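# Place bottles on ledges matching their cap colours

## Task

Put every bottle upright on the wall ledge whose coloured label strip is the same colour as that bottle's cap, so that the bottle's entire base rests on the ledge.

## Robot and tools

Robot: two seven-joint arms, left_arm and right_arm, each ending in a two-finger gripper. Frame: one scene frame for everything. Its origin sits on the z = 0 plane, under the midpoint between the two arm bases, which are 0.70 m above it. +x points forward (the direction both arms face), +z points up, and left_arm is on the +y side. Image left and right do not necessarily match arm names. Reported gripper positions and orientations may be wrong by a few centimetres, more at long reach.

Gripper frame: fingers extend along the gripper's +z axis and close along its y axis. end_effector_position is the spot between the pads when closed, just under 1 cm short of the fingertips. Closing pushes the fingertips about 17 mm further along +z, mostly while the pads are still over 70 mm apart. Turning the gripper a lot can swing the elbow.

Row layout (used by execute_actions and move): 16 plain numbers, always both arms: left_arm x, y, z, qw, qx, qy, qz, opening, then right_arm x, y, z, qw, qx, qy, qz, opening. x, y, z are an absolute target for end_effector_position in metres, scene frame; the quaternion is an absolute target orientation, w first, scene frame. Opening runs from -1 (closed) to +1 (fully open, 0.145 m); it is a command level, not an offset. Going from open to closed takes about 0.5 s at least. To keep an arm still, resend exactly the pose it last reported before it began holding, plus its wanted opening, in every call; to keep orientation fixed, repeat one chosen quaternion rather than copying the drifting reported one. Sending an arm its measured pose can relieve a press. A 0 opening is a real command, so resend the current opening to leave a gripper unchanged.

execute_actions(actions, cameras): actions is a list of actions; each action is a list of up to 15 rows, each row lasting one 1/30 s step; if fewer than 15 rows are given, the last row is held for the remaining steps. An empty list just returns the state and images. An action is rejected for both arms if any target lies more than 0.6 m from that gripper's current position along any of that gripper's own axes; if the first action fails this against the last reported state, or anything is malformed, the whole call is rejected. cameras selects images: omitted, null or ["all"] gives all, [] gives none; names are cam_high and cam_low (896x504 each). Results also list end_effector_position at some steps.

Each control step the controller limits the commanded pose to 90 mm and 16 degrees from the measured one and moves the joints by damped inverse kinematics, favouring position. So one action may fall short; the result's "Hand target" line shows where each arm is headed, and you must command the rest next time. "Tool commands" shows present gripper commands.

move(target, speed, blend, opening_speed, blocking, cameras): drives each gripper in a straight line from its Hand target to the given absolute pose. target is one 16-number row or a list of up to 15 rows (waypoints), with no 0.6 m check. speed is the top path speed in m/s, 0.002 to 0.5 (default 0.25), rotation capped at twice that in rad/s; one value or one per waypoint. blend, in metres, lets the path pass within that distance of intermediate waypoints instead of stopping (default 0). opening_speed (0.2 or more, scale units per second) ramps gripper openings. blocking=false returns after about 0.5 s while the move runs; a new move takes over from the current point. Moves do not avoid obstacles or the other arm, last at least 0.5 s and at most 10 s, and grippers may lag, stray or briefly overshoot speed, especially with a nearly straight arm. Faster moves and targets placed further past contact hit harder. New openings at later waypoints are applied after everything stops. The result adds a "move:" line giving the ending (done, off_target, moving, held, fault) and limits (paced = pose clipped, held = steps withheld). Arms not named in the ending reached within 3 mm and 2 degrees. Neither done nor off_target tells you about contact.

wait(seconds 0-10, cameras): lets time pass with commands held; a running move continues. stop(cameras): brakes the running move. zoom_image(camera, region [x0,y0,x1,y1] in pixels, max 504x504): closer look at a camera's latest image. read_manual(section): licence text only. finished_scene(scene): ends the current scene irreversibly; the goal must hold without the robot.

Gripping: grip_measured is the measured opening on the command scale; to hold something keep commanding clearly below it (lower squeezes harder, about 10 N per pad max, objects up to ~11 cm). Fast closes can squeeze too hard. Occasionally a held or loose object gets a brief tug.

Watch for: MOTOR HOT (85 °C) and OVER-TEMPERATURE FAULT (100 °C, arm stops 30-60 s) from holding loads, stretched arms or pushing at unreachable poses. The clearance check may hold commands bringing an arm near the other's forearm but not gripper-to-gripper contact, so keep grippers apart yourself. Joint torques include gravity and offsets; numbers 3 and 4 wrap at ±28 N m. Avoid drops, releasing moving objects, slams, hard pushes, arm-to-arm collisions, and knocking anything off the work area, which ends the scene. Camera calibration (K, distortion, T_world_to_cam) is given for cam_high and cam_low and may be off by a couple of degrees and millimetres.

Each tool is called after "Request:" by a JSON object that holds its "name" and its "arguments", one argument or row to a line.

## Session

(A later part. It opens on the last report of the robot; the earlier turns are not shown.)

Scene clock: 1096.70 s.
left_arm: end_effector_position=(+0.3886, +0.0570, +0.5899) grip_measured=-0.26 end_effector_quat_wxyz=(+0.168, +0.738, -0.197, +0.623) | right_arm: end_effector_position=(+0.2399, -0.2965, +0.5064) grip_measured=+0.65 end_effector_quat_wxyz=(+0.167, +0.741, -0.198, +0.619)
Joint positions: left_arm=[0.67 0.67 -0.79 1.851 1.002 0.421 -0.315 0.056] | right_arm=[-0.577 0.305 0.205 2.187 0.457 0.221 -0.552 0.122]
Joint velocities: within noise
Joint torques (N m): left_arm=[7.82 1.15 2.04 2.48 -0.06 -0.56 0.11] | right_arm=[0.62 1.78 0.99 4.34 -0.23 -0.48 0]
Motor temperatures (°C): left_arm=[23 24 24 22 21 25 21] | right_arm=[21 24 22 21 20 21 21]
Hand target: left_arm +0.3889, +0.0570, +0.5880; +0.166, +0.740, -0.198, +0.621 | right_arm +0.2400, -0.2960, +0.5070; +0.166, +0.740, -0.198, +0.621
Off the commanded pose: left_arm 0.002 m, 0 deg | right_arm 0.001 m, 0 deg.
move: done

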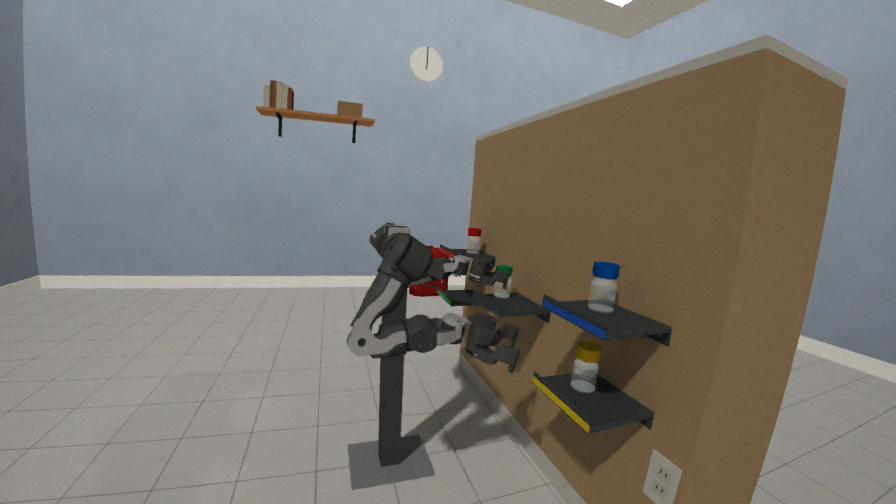

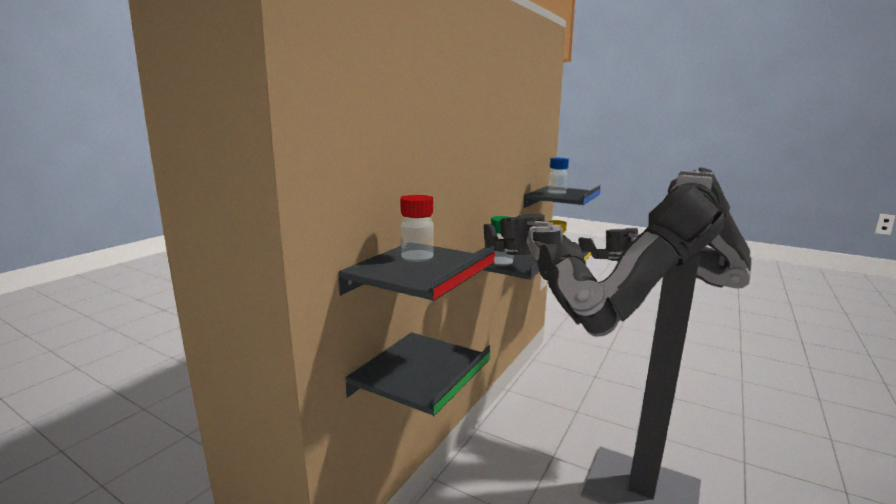

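Request:
{"name": "move", "arguments": {
  "target": [
    [0.389,0.057,0.633,0.1664,0.74,-0.1983,0.6209,-0.7,0.24,-0.296,0.507,0.1664,0.74,-0.1983,0.6209,0.65],
    [0.255,0.13,0.625,0.1664,0.74,-0.1983,0.6209,-0.7,0.24,-0.296,0.507,0.1664,0.74,-0.1983,0.6209,0.65]
  ],
  "speed": 0.08,
  "cameras": []
}}

Request:
{"name": "move", "arguments": {
  "target": [
    [0.25,0.18,0.56,0.1,0.7595,-0.1,0.6373,-0.7,0.24,-0.296,0.507,0.1664,0.74,-0.1983,0.6209,0.65],
    [0.25,0.27,0.525,-0.1664,0.74,0.1983,0.6209,-0.7,0.24,-0.296,0.507,0.1664,0.74,-0.1983,0.6209,0.65],
    [0.25,0.30,0.525,-0.1664,0.74,0.1983,0.6209,-0.7,0.24,-0.296,0.507,0.1664,0.74,-0.1983,0.6209,0.65]
  ],
  "speed": 0.1
}}

Scene clock: 1112.97 s.
left_arm: end_effector_position=(+0.2557, +0.1302, +0.6231) grip_measured=-0.26 end_effector_quat_wxyz=(+0.206, +0.725, -0.227, +0.617) | right_arm: end_effector_position=(+0.2399, -0.2965, +0.5064) grip_measured=+0.65 end_effector_quat_wxyz=(+0.167, +0.741, -0.198, +0.619)
Joint positions: left_arm=[-0.591 1.214 0.383 2.431 1.228 0.227 -0.058 0.056] | right_arm=[-0.577 0.305 0.205 2.187 0.457 0.221 -0.552 0.122]
Joint velocities: within noise
Joint torques (N m): left_arm=[2.2 2.94 2.74 2.32 0.05 -0.8 0.24] | right_arm=[0.57 1.81 0.95 4.27 -0.24 -0.48 -0.01]
Motor temperatures (°C): left_arm=[24 23 24 22 21 25 21] | right_arm=[21 24 22 21 20 21 21]
Hand target: left_arm +0.2556, +0.1302, +0.6248; +0.207, +0.722, -0.227, +0.620 | right_arm +0.2400, -0.2960, +0.5070; +0.166, +0.740, -0.198, +0.621
Off the commanded pose: left_arm 0.002 m, 6 deg | right_arm 0.001 m, 0 deg.
joint sent to its limit (left arm) — joint 4 (elbow), upper limit, where the elbow is as bent as it goes. The joint targets are off in orientation, not in position.
move: off_target (left_arm)
No camera images: "cameras" was empty.

Scene clock: 1119.43 s.
left_arm: end_effector_position=(+0.2493, +0.3005, +0.5247) grip_measured=-0.26 end_effector_quat_wxyz=(-0.168, +0.741, +0.200, +0.618) | right_arm: end_effector_position=(+0.2399, -0.2965, +0.5064) grip_measured=+0.65 end_effector_quat_wxyz=(+0.167, +0.741, -0.198, +0.619)
Joint positions: left_arm=[-0.528 0.404 0.202 2.228 0.561 0.296 -0.648 0.056] | right_arm=[-0.577 0.305 0.205 2.187 0.457 0.221 -0.552 0.122]
Joint velocities: within noise
Joint torques (N m): left_arm=[1.23 2.86 0.77 4.52 -0.22 -0.83 0.24] | right_arm=[0.65 1.54 1.01 4.3 -0.26 -0.46 0]
Motor temperatures (°C): left_arm=[23 23 24 22 21 25 21] | right_arm=[21 23 22 22 20 21 21]
Hand target: left_arm +0.2500, +0.3000, +0.5250; -0.166, +0.740, +0.198, +0.621 | right_arm +0.2400, -0.2960, +0.5070; +0.166, +0.740, -0.198, +0.621
Off the commanded pose: left_arm 0.001 m, 0 deg | right_arm 0.001 m, 0 deg.
move: done

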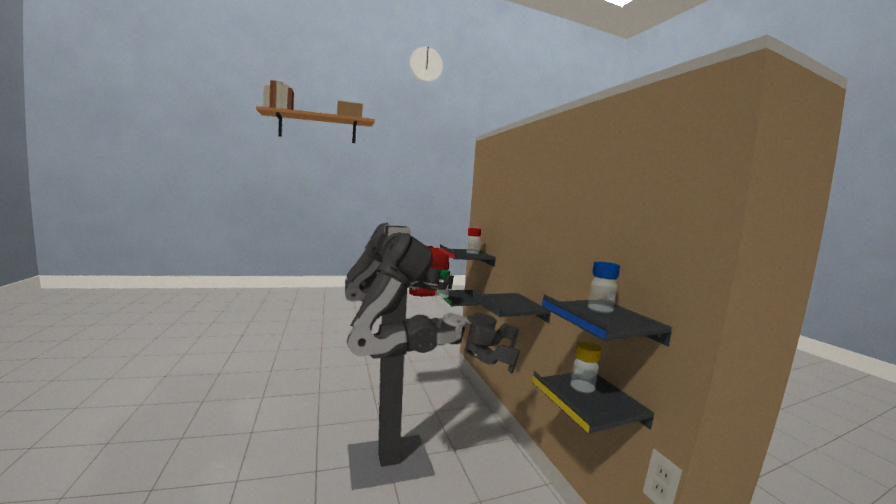

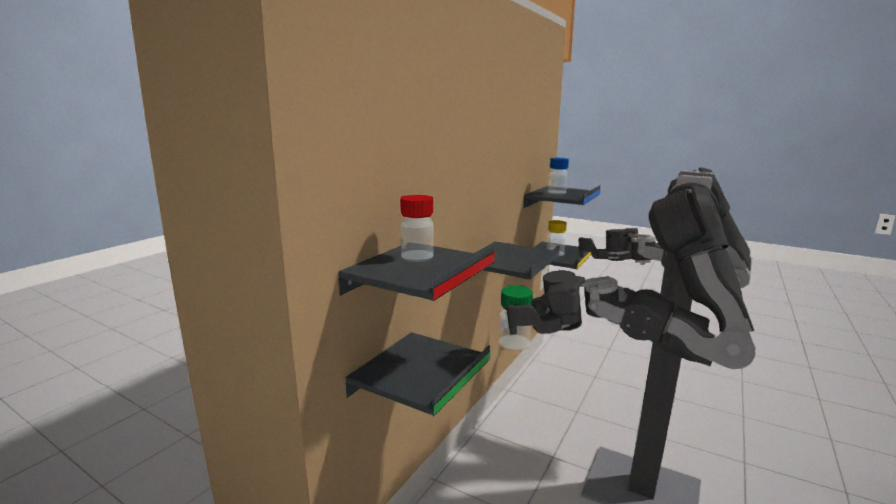

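Request:
{"name": "move", "arguments": {
  "target": [
    [0.395,0.382,0.527,-0.1664,0.74,0.1983,0.6209,-0.7,0.24,-0.296,0.507,0.1664,0.74,-0.1983,0.6209,0.65],
    [0.395,0.382,0.512,-0.1664,0.74,0.1983,0.6209,-0.7,0.24,-0.296,0.507,0.1664,0.74,-0.1983,0.6209,0.65]
  ],
  "speed": 0.08
}}

Request:
{"name": "zoom_image", "arguments": {
  "camera": "cam_low",
  "region": [330, 200, 580, 430]
}}

Request:
{"name": "move", "arguments": {
  "target": [0.395,0.382,0.504,-0.1664,0.74,0.1983,0.6209,-0.7,0.24,-0.296,0.507,0.1664,0.74,-0.1983,0.6209,0.65],
  "speed": 0.03,
  "cameras": []
}}

Request:
{"name": "move", "arguments": {
  "target": [0.395,0.382,0.499,-0.1664,0.74,0.1983,0.6209,-0.7,0.24,-0.296,0.507,0.1664,0.74,-0.1983,0.6209,0.65],
  "speed": 0.03,
  "cameras": []
}}

Request:
{"name": "move", "arguments": {
  "target": [0.395,0.382,0.494,-0.1664,0.74,0.1983,0.6209,-0.7,0.24,-0.296,0.507,0.1664,0.74,-0.1983,0.6209,0.65],
  "speed": 0.03
}}

Request:
{"name": "zoom_image", "arguments": {
  "camera": "cam_low",
  "region": [330, 200, 580, 430]
}}

Scene clock: 1140.93 s.
left_arm: end_effector_position=(+0.3941, +0.3824, +0.5106) grip_measured=-0.26 end_effector_quat_wxyz=(-0.167, +0.743, +0.200, +0.617) | right_arm: end_effector_position=(+0.2399, -0.2965, +0.5064) grip_measured=+0.65 end_effector_quat_wxyz=(+0.167, +0.741, -0.198, +0.619)
Joint positions: left_arm=[0.233 0.592 0.025 1.395 0.644 0.268 -0.422 0.056] | right_arm=[-0.577 0.305 0.205 2.187 0.457 0.221 -0.552 0.122]
Joint velocities: within noise
Joint torques (N m): left_arm=[7.21 5.05 1.32 4.44 -0.18 -0.92 0.21] | right_arm=[0.54 1.78 0.96 4.3 -0.24 -0.47 -0.04]
Motor temperatures (°C): left_arm=[22 24 24 23 22 25 21] | right_arm=[21 23 22 22 20 21 21]
Hand target: left_arm +0.3950, +0.3820, +0.5120; -0.167, +0.740, +0.198, +0.621 | right_arm +0.2400, -0.2960, +0.5070; +0.166, +0.740, -0.198, +0.621
Off the commanded pose: left_arm 0.002 m, 1 deg | right_arm 0.001 m, 0 deg.
move: done

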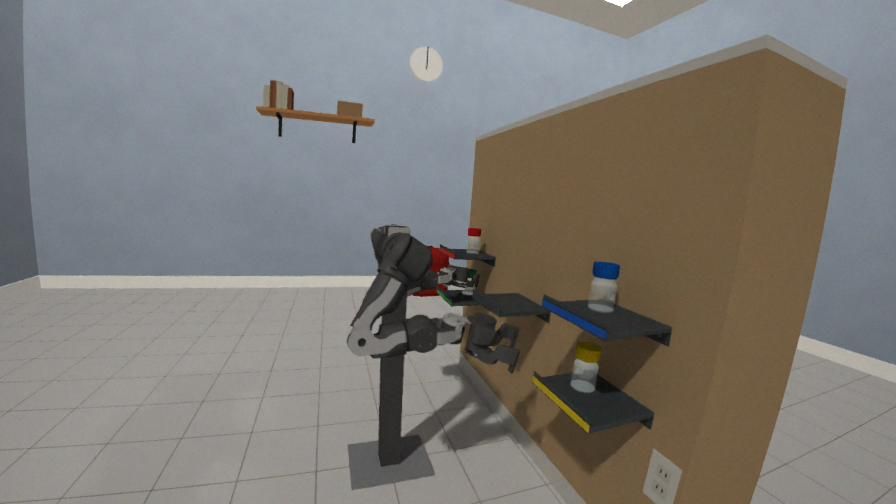

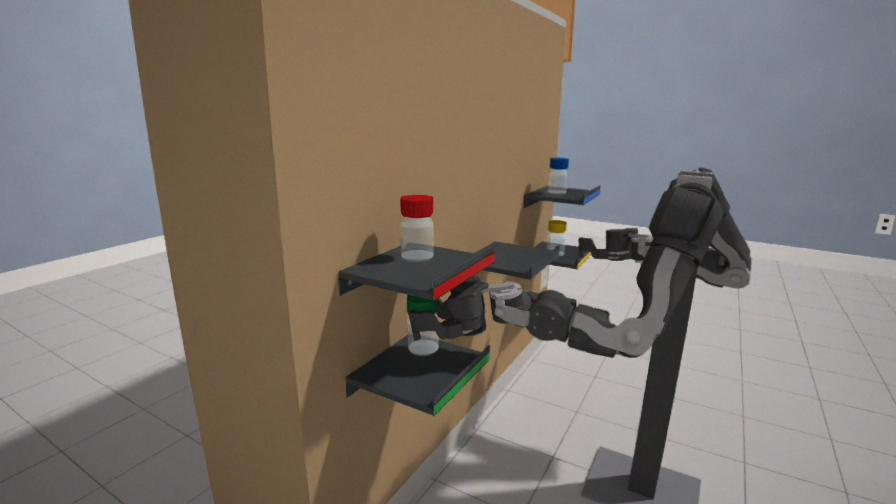

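Scaled by 2.016 from the camera's 896x504 image, which has a finer 1280x720 frame.

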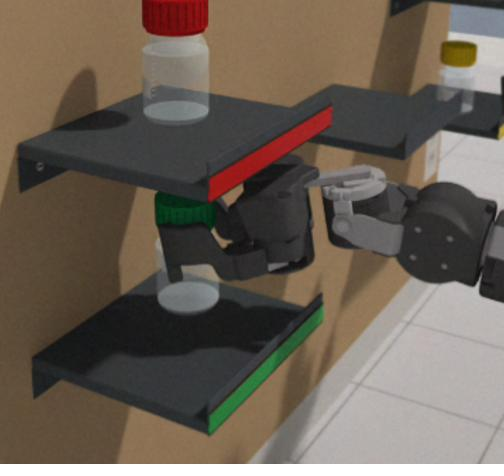

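Scene clock: 1141.70 s.
left_arm: end_effector_position=(+0.3947, +0.3833, +0.5055) grip_measured=-0.26 end_effector_quat_wxyz=(-0.168, +0.740, +0.200, +0.619) | right_arm: end_effector_position=(+0.2399, -0.2965, +0.5064) grip_measured=+0.65 end_effector_quat_wxyz=(+0.167, +0.741, -0.198, +0.619)
Joint positions: left_arm=[0.233 0.592 0.011 1.37 0.643 0.234 -0.418 0.056] | right_arm=[-0.577 0.305 0.205 2.187 0.457 0.221 -0.552 0.122]
Joint velocities: within noise
Joint torques (N m): left_arm=[6.4 4.47 1.13 4.04 -0.14 -0.93 0.22] | right_arm=[0.54 1.73 1.05 4.36 -0.27 -0.49 0]
Motor temperatures (°C): left_arm=[22 24 24 23 22 25 21] | right_arm=[21 23 22 22 20 21 21]
Hand target: left_arm +0.3950, +0.3821, +0.5040; -0.167, +0.740, +0.198, +0.621 | right_arm +0.2400, -0.2960, +0.5070; +0.166, +0.740, -0.198, +0.621
Off the commanded pose: left_arm 0.002 m, 0 deg | right_arm 0.001 m, 0 deg.
move: done
No camera images: "cameras" was empty.

Scene clock: 1142.43 s.
left_arm: end_effector_position=(+0.3947, +0.3833, +0.5008) grip_measured=-0.26 end_effector_quat_wxyz=(-0.168, +0.740, +0.200, +0.620) | right_arm: end_effector_position=(+0.2399, -0.2965, +0.5064) grip_measured=+0.65 end_effector_quat_wxyz=(+0.167, +0.741, -0.198, +0.619)
Joint positions: left_arm=[0.232 0.591 0.001 1.352 0.643 0.211 -0.415 0.056] | right_arm=[-0.577 0.305 0.205 2.187 0.457 0.221 -0.552 0.122]
Joint velocities: within noise
Joint torques (N m): left_arm=[6.34 4.42 1.13 3.97 -0.12 -0.92 0.23] | right_arm=[0.59 1.81 1.03 4.3 -0.22 -0.5 -0.01]
Motor temperatures (°C): left_arm=[22 24 24 23 21 25 21] | right_arm=[21 23 22 22 20 21 21]
Hand target: left_arm +0.3950, +0.3820, +0.4990; -0.166, +0.740, +0.198, +0.621 | right_arm +0.2400, -0.2960, +0.5070; +0.166, +0.740, -0.198, +0.621
Off the commanded pose: left_arm 0.002 m, 0 deg | right_arm 0.001 m, 0 deg.
move: done
No camera images: "cameras" was empty.

Scene clock: 1143.17 s.
left_arm: end_effector_position=(+0.3949, +0.3833, +0.4962) grip_measured=-0.26 end_effector_quat_wxyz=(-0.168, +0.740, +0.200, +0.620) | right_arm: end_effector_position=(+0.2399, -0.2965, +0.5064) grip_measured=+0.65 end_effector_quat_wxyz=(+0.167, +0.741, -0.198, +0.619)
Joint positions: left_arm=[0.231 0.589 -0.009 1.334 0.643 0.189 -0.412 0.056] | right_arm=[-0.577 0.305 0.205 2.187 0.457 0.221 -0.552 0.122]
Joint velocities: within noise
Joint torques (N m): left_arm=[6.26 4.42 1.09 3.88 -0.11 -0.89 0.23] | right_arm=[0.46 1.7 0.99 4.31 -0.25 -0.47 -0.01]
Motor temperatures (°C): left_arm=[22 24 24 23 21 25 21] | right_arm=[21 23 22 22 20 21 21]
Hand target: left_arm +0.3950, +0.3819, +0.4939; -0.166, +0.740, +0.198, +0.621 | right_arm +0.2400, -0.2960, +0.5070; +0.166, +0.740, -0.198, +0.621
Off the commanded pose: left_arm 0.003 m, 0 deg | right_arm 0.001 m, 0 deg.
move: done

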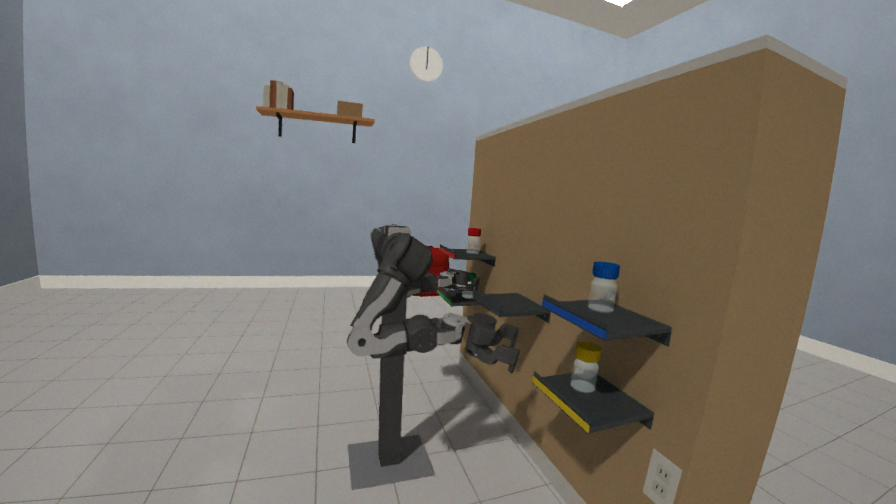

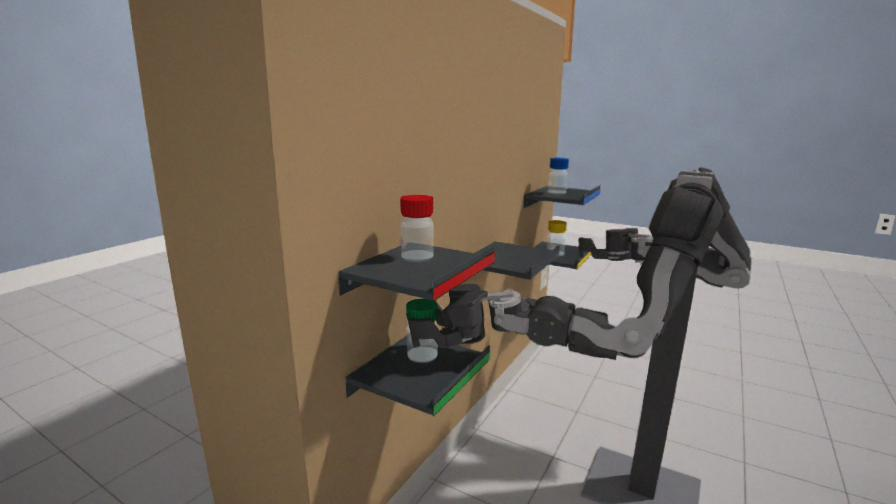

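Scaled by 2.016 from the camera's 896x504 image, which has a finer 1280x720 frame.

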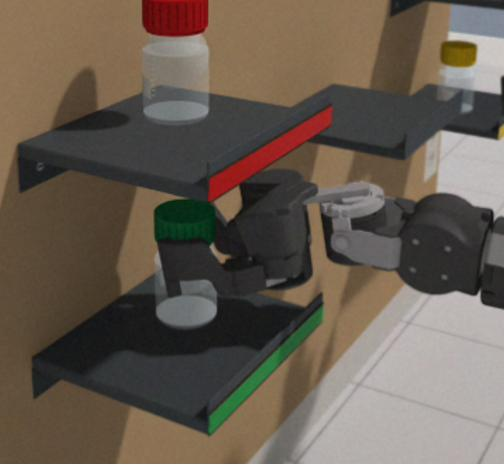

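Request:
{"name": "move", "arguments": {
  "target": [0.395,0.382,0.490,-0.1664,0.74,0.1983,0.6209,-0.7,0.24,-0.296,0.507,0.1664,0.74,-0.1983,0.6209,0.65],
  "speed": 0.03,
  "cameras": []
}}

Request:
{"name": "move", "arguments": {
  "target": [0.395,0.382,0.487,-0.1664,0.74,0.1983,0.6209,-0.7,0.24,-0.296,0.507,0.1664,0.74,-0.1983,0.6209,0.65],
  "speed": 0.03,
  "cameras": ["cam_low"]
}}

Request:
{"name": "zoom_image", "arguments": {
  "camera": "cam_low",
  "region": [330, 200, 580, 430]
}}

Scene clock: 1151.03 s.
left_arm: end_effector_position=(+0.3953, +0.3836, +0.4959) grip_measured=-0.26 end_effector_quat_wxyz=(-0.169, +0.734, +0.199, +0.626) | right_arm: end_effector_position=(+0.2399, -0.2965, +0.5064) grip_measured=+0.65 end_effector_quat_wxyz=(+0.167, +0.741, -0.198, +0.619)
Joint positions: left_arm=[0.231 0.589 -0.016 1.323 0.64 0.16 -0.411 0.056] | right_arm=[-0.577 0.305 0.205 2.187 0.457 0.221 -0.552 0.122]
Joint velocities: within noise
Joint torques (N m): left_arm=[6.11 4.23 0.77 3.19 0 -0.53 0.24] | right_arm=[0.54 1.7 0.96 4.23 -0.24 -0.49 -0.02]
Motor temperatures (°C): left_arm=[23 24 24 23 21 25 21] | right_arm=[21 23 22 22 20 21 21]
Hand target: left_arm +0.3949, +0.3819, +0.4900; -0.166, +0.740, +0.198, +0.621 | right_arm +0.2400, -0.2960, +0.5070; +0.166, +0.740, -0.198, +0.621
Off the commanded pose: left_arm 0.006 m, 1 deg | right_arm 0.001 m, 0 deg.
move: off_target (left_arm)
No camera images: "cameras" was empty.

Scene clock: 1151.73 s.
left_arm: end_effector_position=(+0.3956, +0.3837, +0.4953) grip_measured=-0.26 end_effector_quat_wxyz=(-0.170, +0.731, +0.199, +0.630) | right_arm: end_effector_position=(+0.2399, -0.2965, +0.5064) grip_measured=+0.65 end_effector_quat_wxyz=(+0.167, +0.741, -0.198, +0.619)
Joint positions: left_arm=[0.231 0.589 -0.022 1.314 0.638 0.139 -0.409 0.056] | right_arm=[-0.577 0.305 0.205 2.187 0.457 0.221 -0.552 0.122]
Joint velocities: within noise
Joint torques (N m): left_arm=[6 4.05 0.64 2.71 0.1 -0.3 0.23] | right_arm=[0.54 1.67 0.99 4.29 -0.25 -0.47 -0.03]
Motor temperatures (°C): left_arm=[23 24 24 23 21 25 21] | right_arm=[21 23 22 22 20 21 21]
Hand target: left_arm +0.3948, +0.3818, +0.4870; -0.166, +0.740, +0.198, +0.621 | right_arm +0.2400, -0.2960, +0.5070; +0.166, +0.740, -0.198, +0.621
Off the commanded pose: left_arm 0.009 m, 2 deg | right_arm 0.001 m, 0 deg.
move: off_target (left_arm)
Images, in order (width x height): cam_low 896x504.

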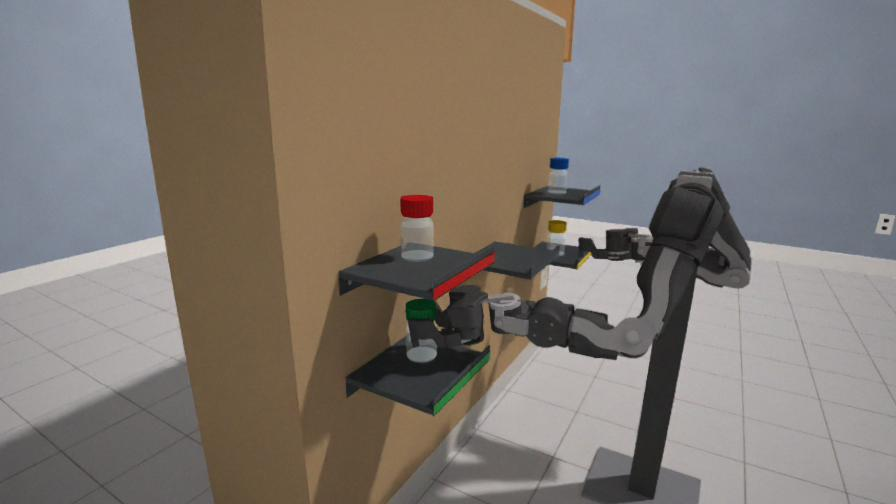

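Scaled by 2.016 from the camera's 896x504 image, which has a finer 1280x720 frame.

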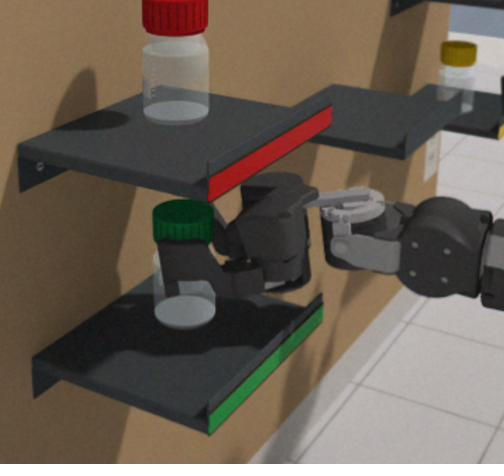

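Contact. Release and retreat.

Request:
{"name": "move", "arguments": {
  "target": [0.395,0.382,0.494,-0.1664,0.74,0.1983,0.6209,0.65,0.24,-0.296,0.507,0.1664,0.74,-0.1983,0.6209,0.65],
  "speed": 0.03,
  "opening_speed": 0.8,
  "cameras": []
}}

Request:
{"name": "move", "arguments": {
  "target": [
    [0.345,0.353,0.499,-0.1664,0.74,0.1983,0.6209,0.65,0.24,-0.296,0.507,0.1664,0.74,-0.1983,0.6209,0.65],
    [0.24,0.292,0.505,-0.1664,0.74,0.1983,0.6209,0.65,0.24,-0.296,0.507,0.1664,0.74,-0.1983,0.6209,0.65]
  ],
  "speed": 0.08
}}

Request:
{"name": "zoom_image", "arguments": {
  "camera": "cam_low",
  "region": [330, 160, 630, 430]
}}

Request:
{"name": "zoom_image", "arguments": {
  "camera": "cam_high",
  "region": [420, 200, 690, 440]
}}

Scene clock: 1167.00 s.
left_arm: end_effector_position=(+0.3954, +0.3824, +0.4947) grip_measured=+0.65 end_effector_quat_wxyz=(-0.167, +0.739, +0.198, +0.622) | right_arm: end_effector_position=(+0.2399, -0.2965, +0.5064) grip_measured=+0.65 end_effector_quat_wxyz=(+0.167, +0.741, -0.198, +0.619)
Joint positions: left_arm=[0.231 0.591 -0.017 1.327 0.645 0.175 -0.409 0.122] | right_arm=[-0.577 0.305 0.205 2.187 0.457 0.221 -0.552 0.122]
Joint velocities: within noise
Joint torques (N m): left_arm=[6.29 4.89 1.73 5.26 -0.01 -0.52 0.06] | right_arm=[0.59 1.7 0.91 4.38 -0.24 -0.48 -0.03]
Motor temperatures (°C): left_arm=[23 24 24 22 21 25 21] | right_arm=[21 23 22 22 20 21 21]
Hand target: left_arm +0.3949, +0.3821, +0.4939; -0.167, +0.740, +0.198, +0.621 | right_arm +0.2400, -0.2960, +0.5070; +0.166, +0.740, -0.198, +0.621
Off the commanded pose: left_arm 0.001 m, 0 deg | right_arm 0.001 m, 0 deg.
move: done
No camera images: "cameras" was empty.

Scene clock: 1169.63 s.
left_arm: end_effector_position=(+0.2402, +0.2921, +0.5043) grip_measured=+0.65 end_effector_quat_wxyz=(-0.166, +0.741, +0.196, +0.620) | right_arm: end_effector_position=(+0.2399, -0.2965, +0.5064) grip_measured=+0.65 end_effector_quat_wxyz=(+0.167, +0.741, -0.198, +0.619)
Joint positions: left_arm=[-0.598 0.43 0.118 2.184 0.528 0.149 -0.681 0.122] | right_arm=[-0.577 0.305 0.205 2.187 0.457 0.221 -0.552 0.122]
Joint velocities: within noise
Joint torques (N m): left_arm=[1.02 1.81 0.81 5.6 -0.24 -0.59 0] | right_arm=[0.57 1.78 0.92 4.38 -0.23 -0.47 -0.01]
Motor temperatures (°C): left_arm=[23 24 24 23 21 25 21] | right_arm=[21 23 22 22 20 21 21]
Hand target: left_arm +0.2400, +0.2920, +0.5050; -0.167, +0.740, +0.198, +0.621 | right_arm +0.2400, -0.2960, +0.5070; +0.166, +0.740, -0.198, +0.621
Off the commanded pose: left_arm 0.001 m, 0 deg | right_arm 0.001 m, 0 deg.
move: done

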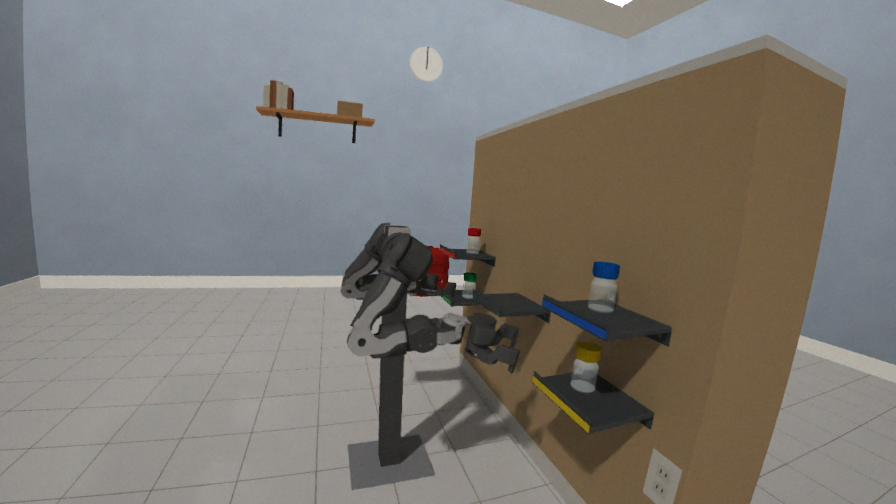

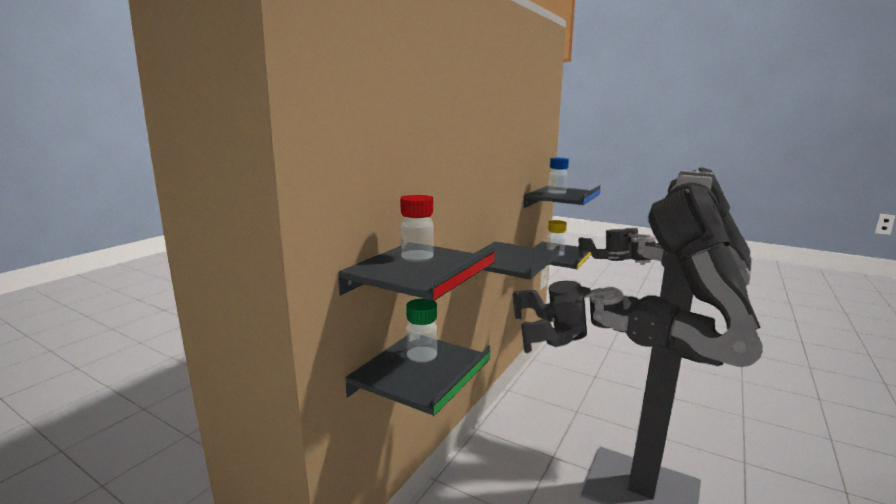

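Scaled by 1.680 from the camera's 896x504 image, which has a finer 1280x720 frame.

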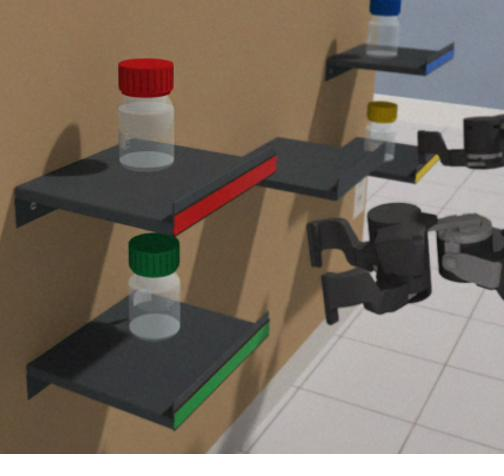

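Scaled by 1.867 from the camera's 896x504 image, which has a finer 1280x720 frame.

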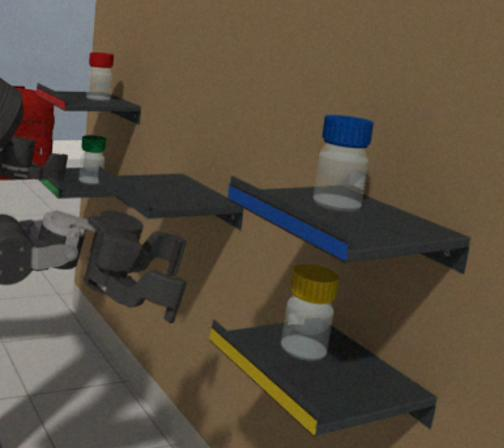

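Request:
{"name": "finished_scene", "arguments": {
  "scene": 2
}}

The scene is finished: the task was done.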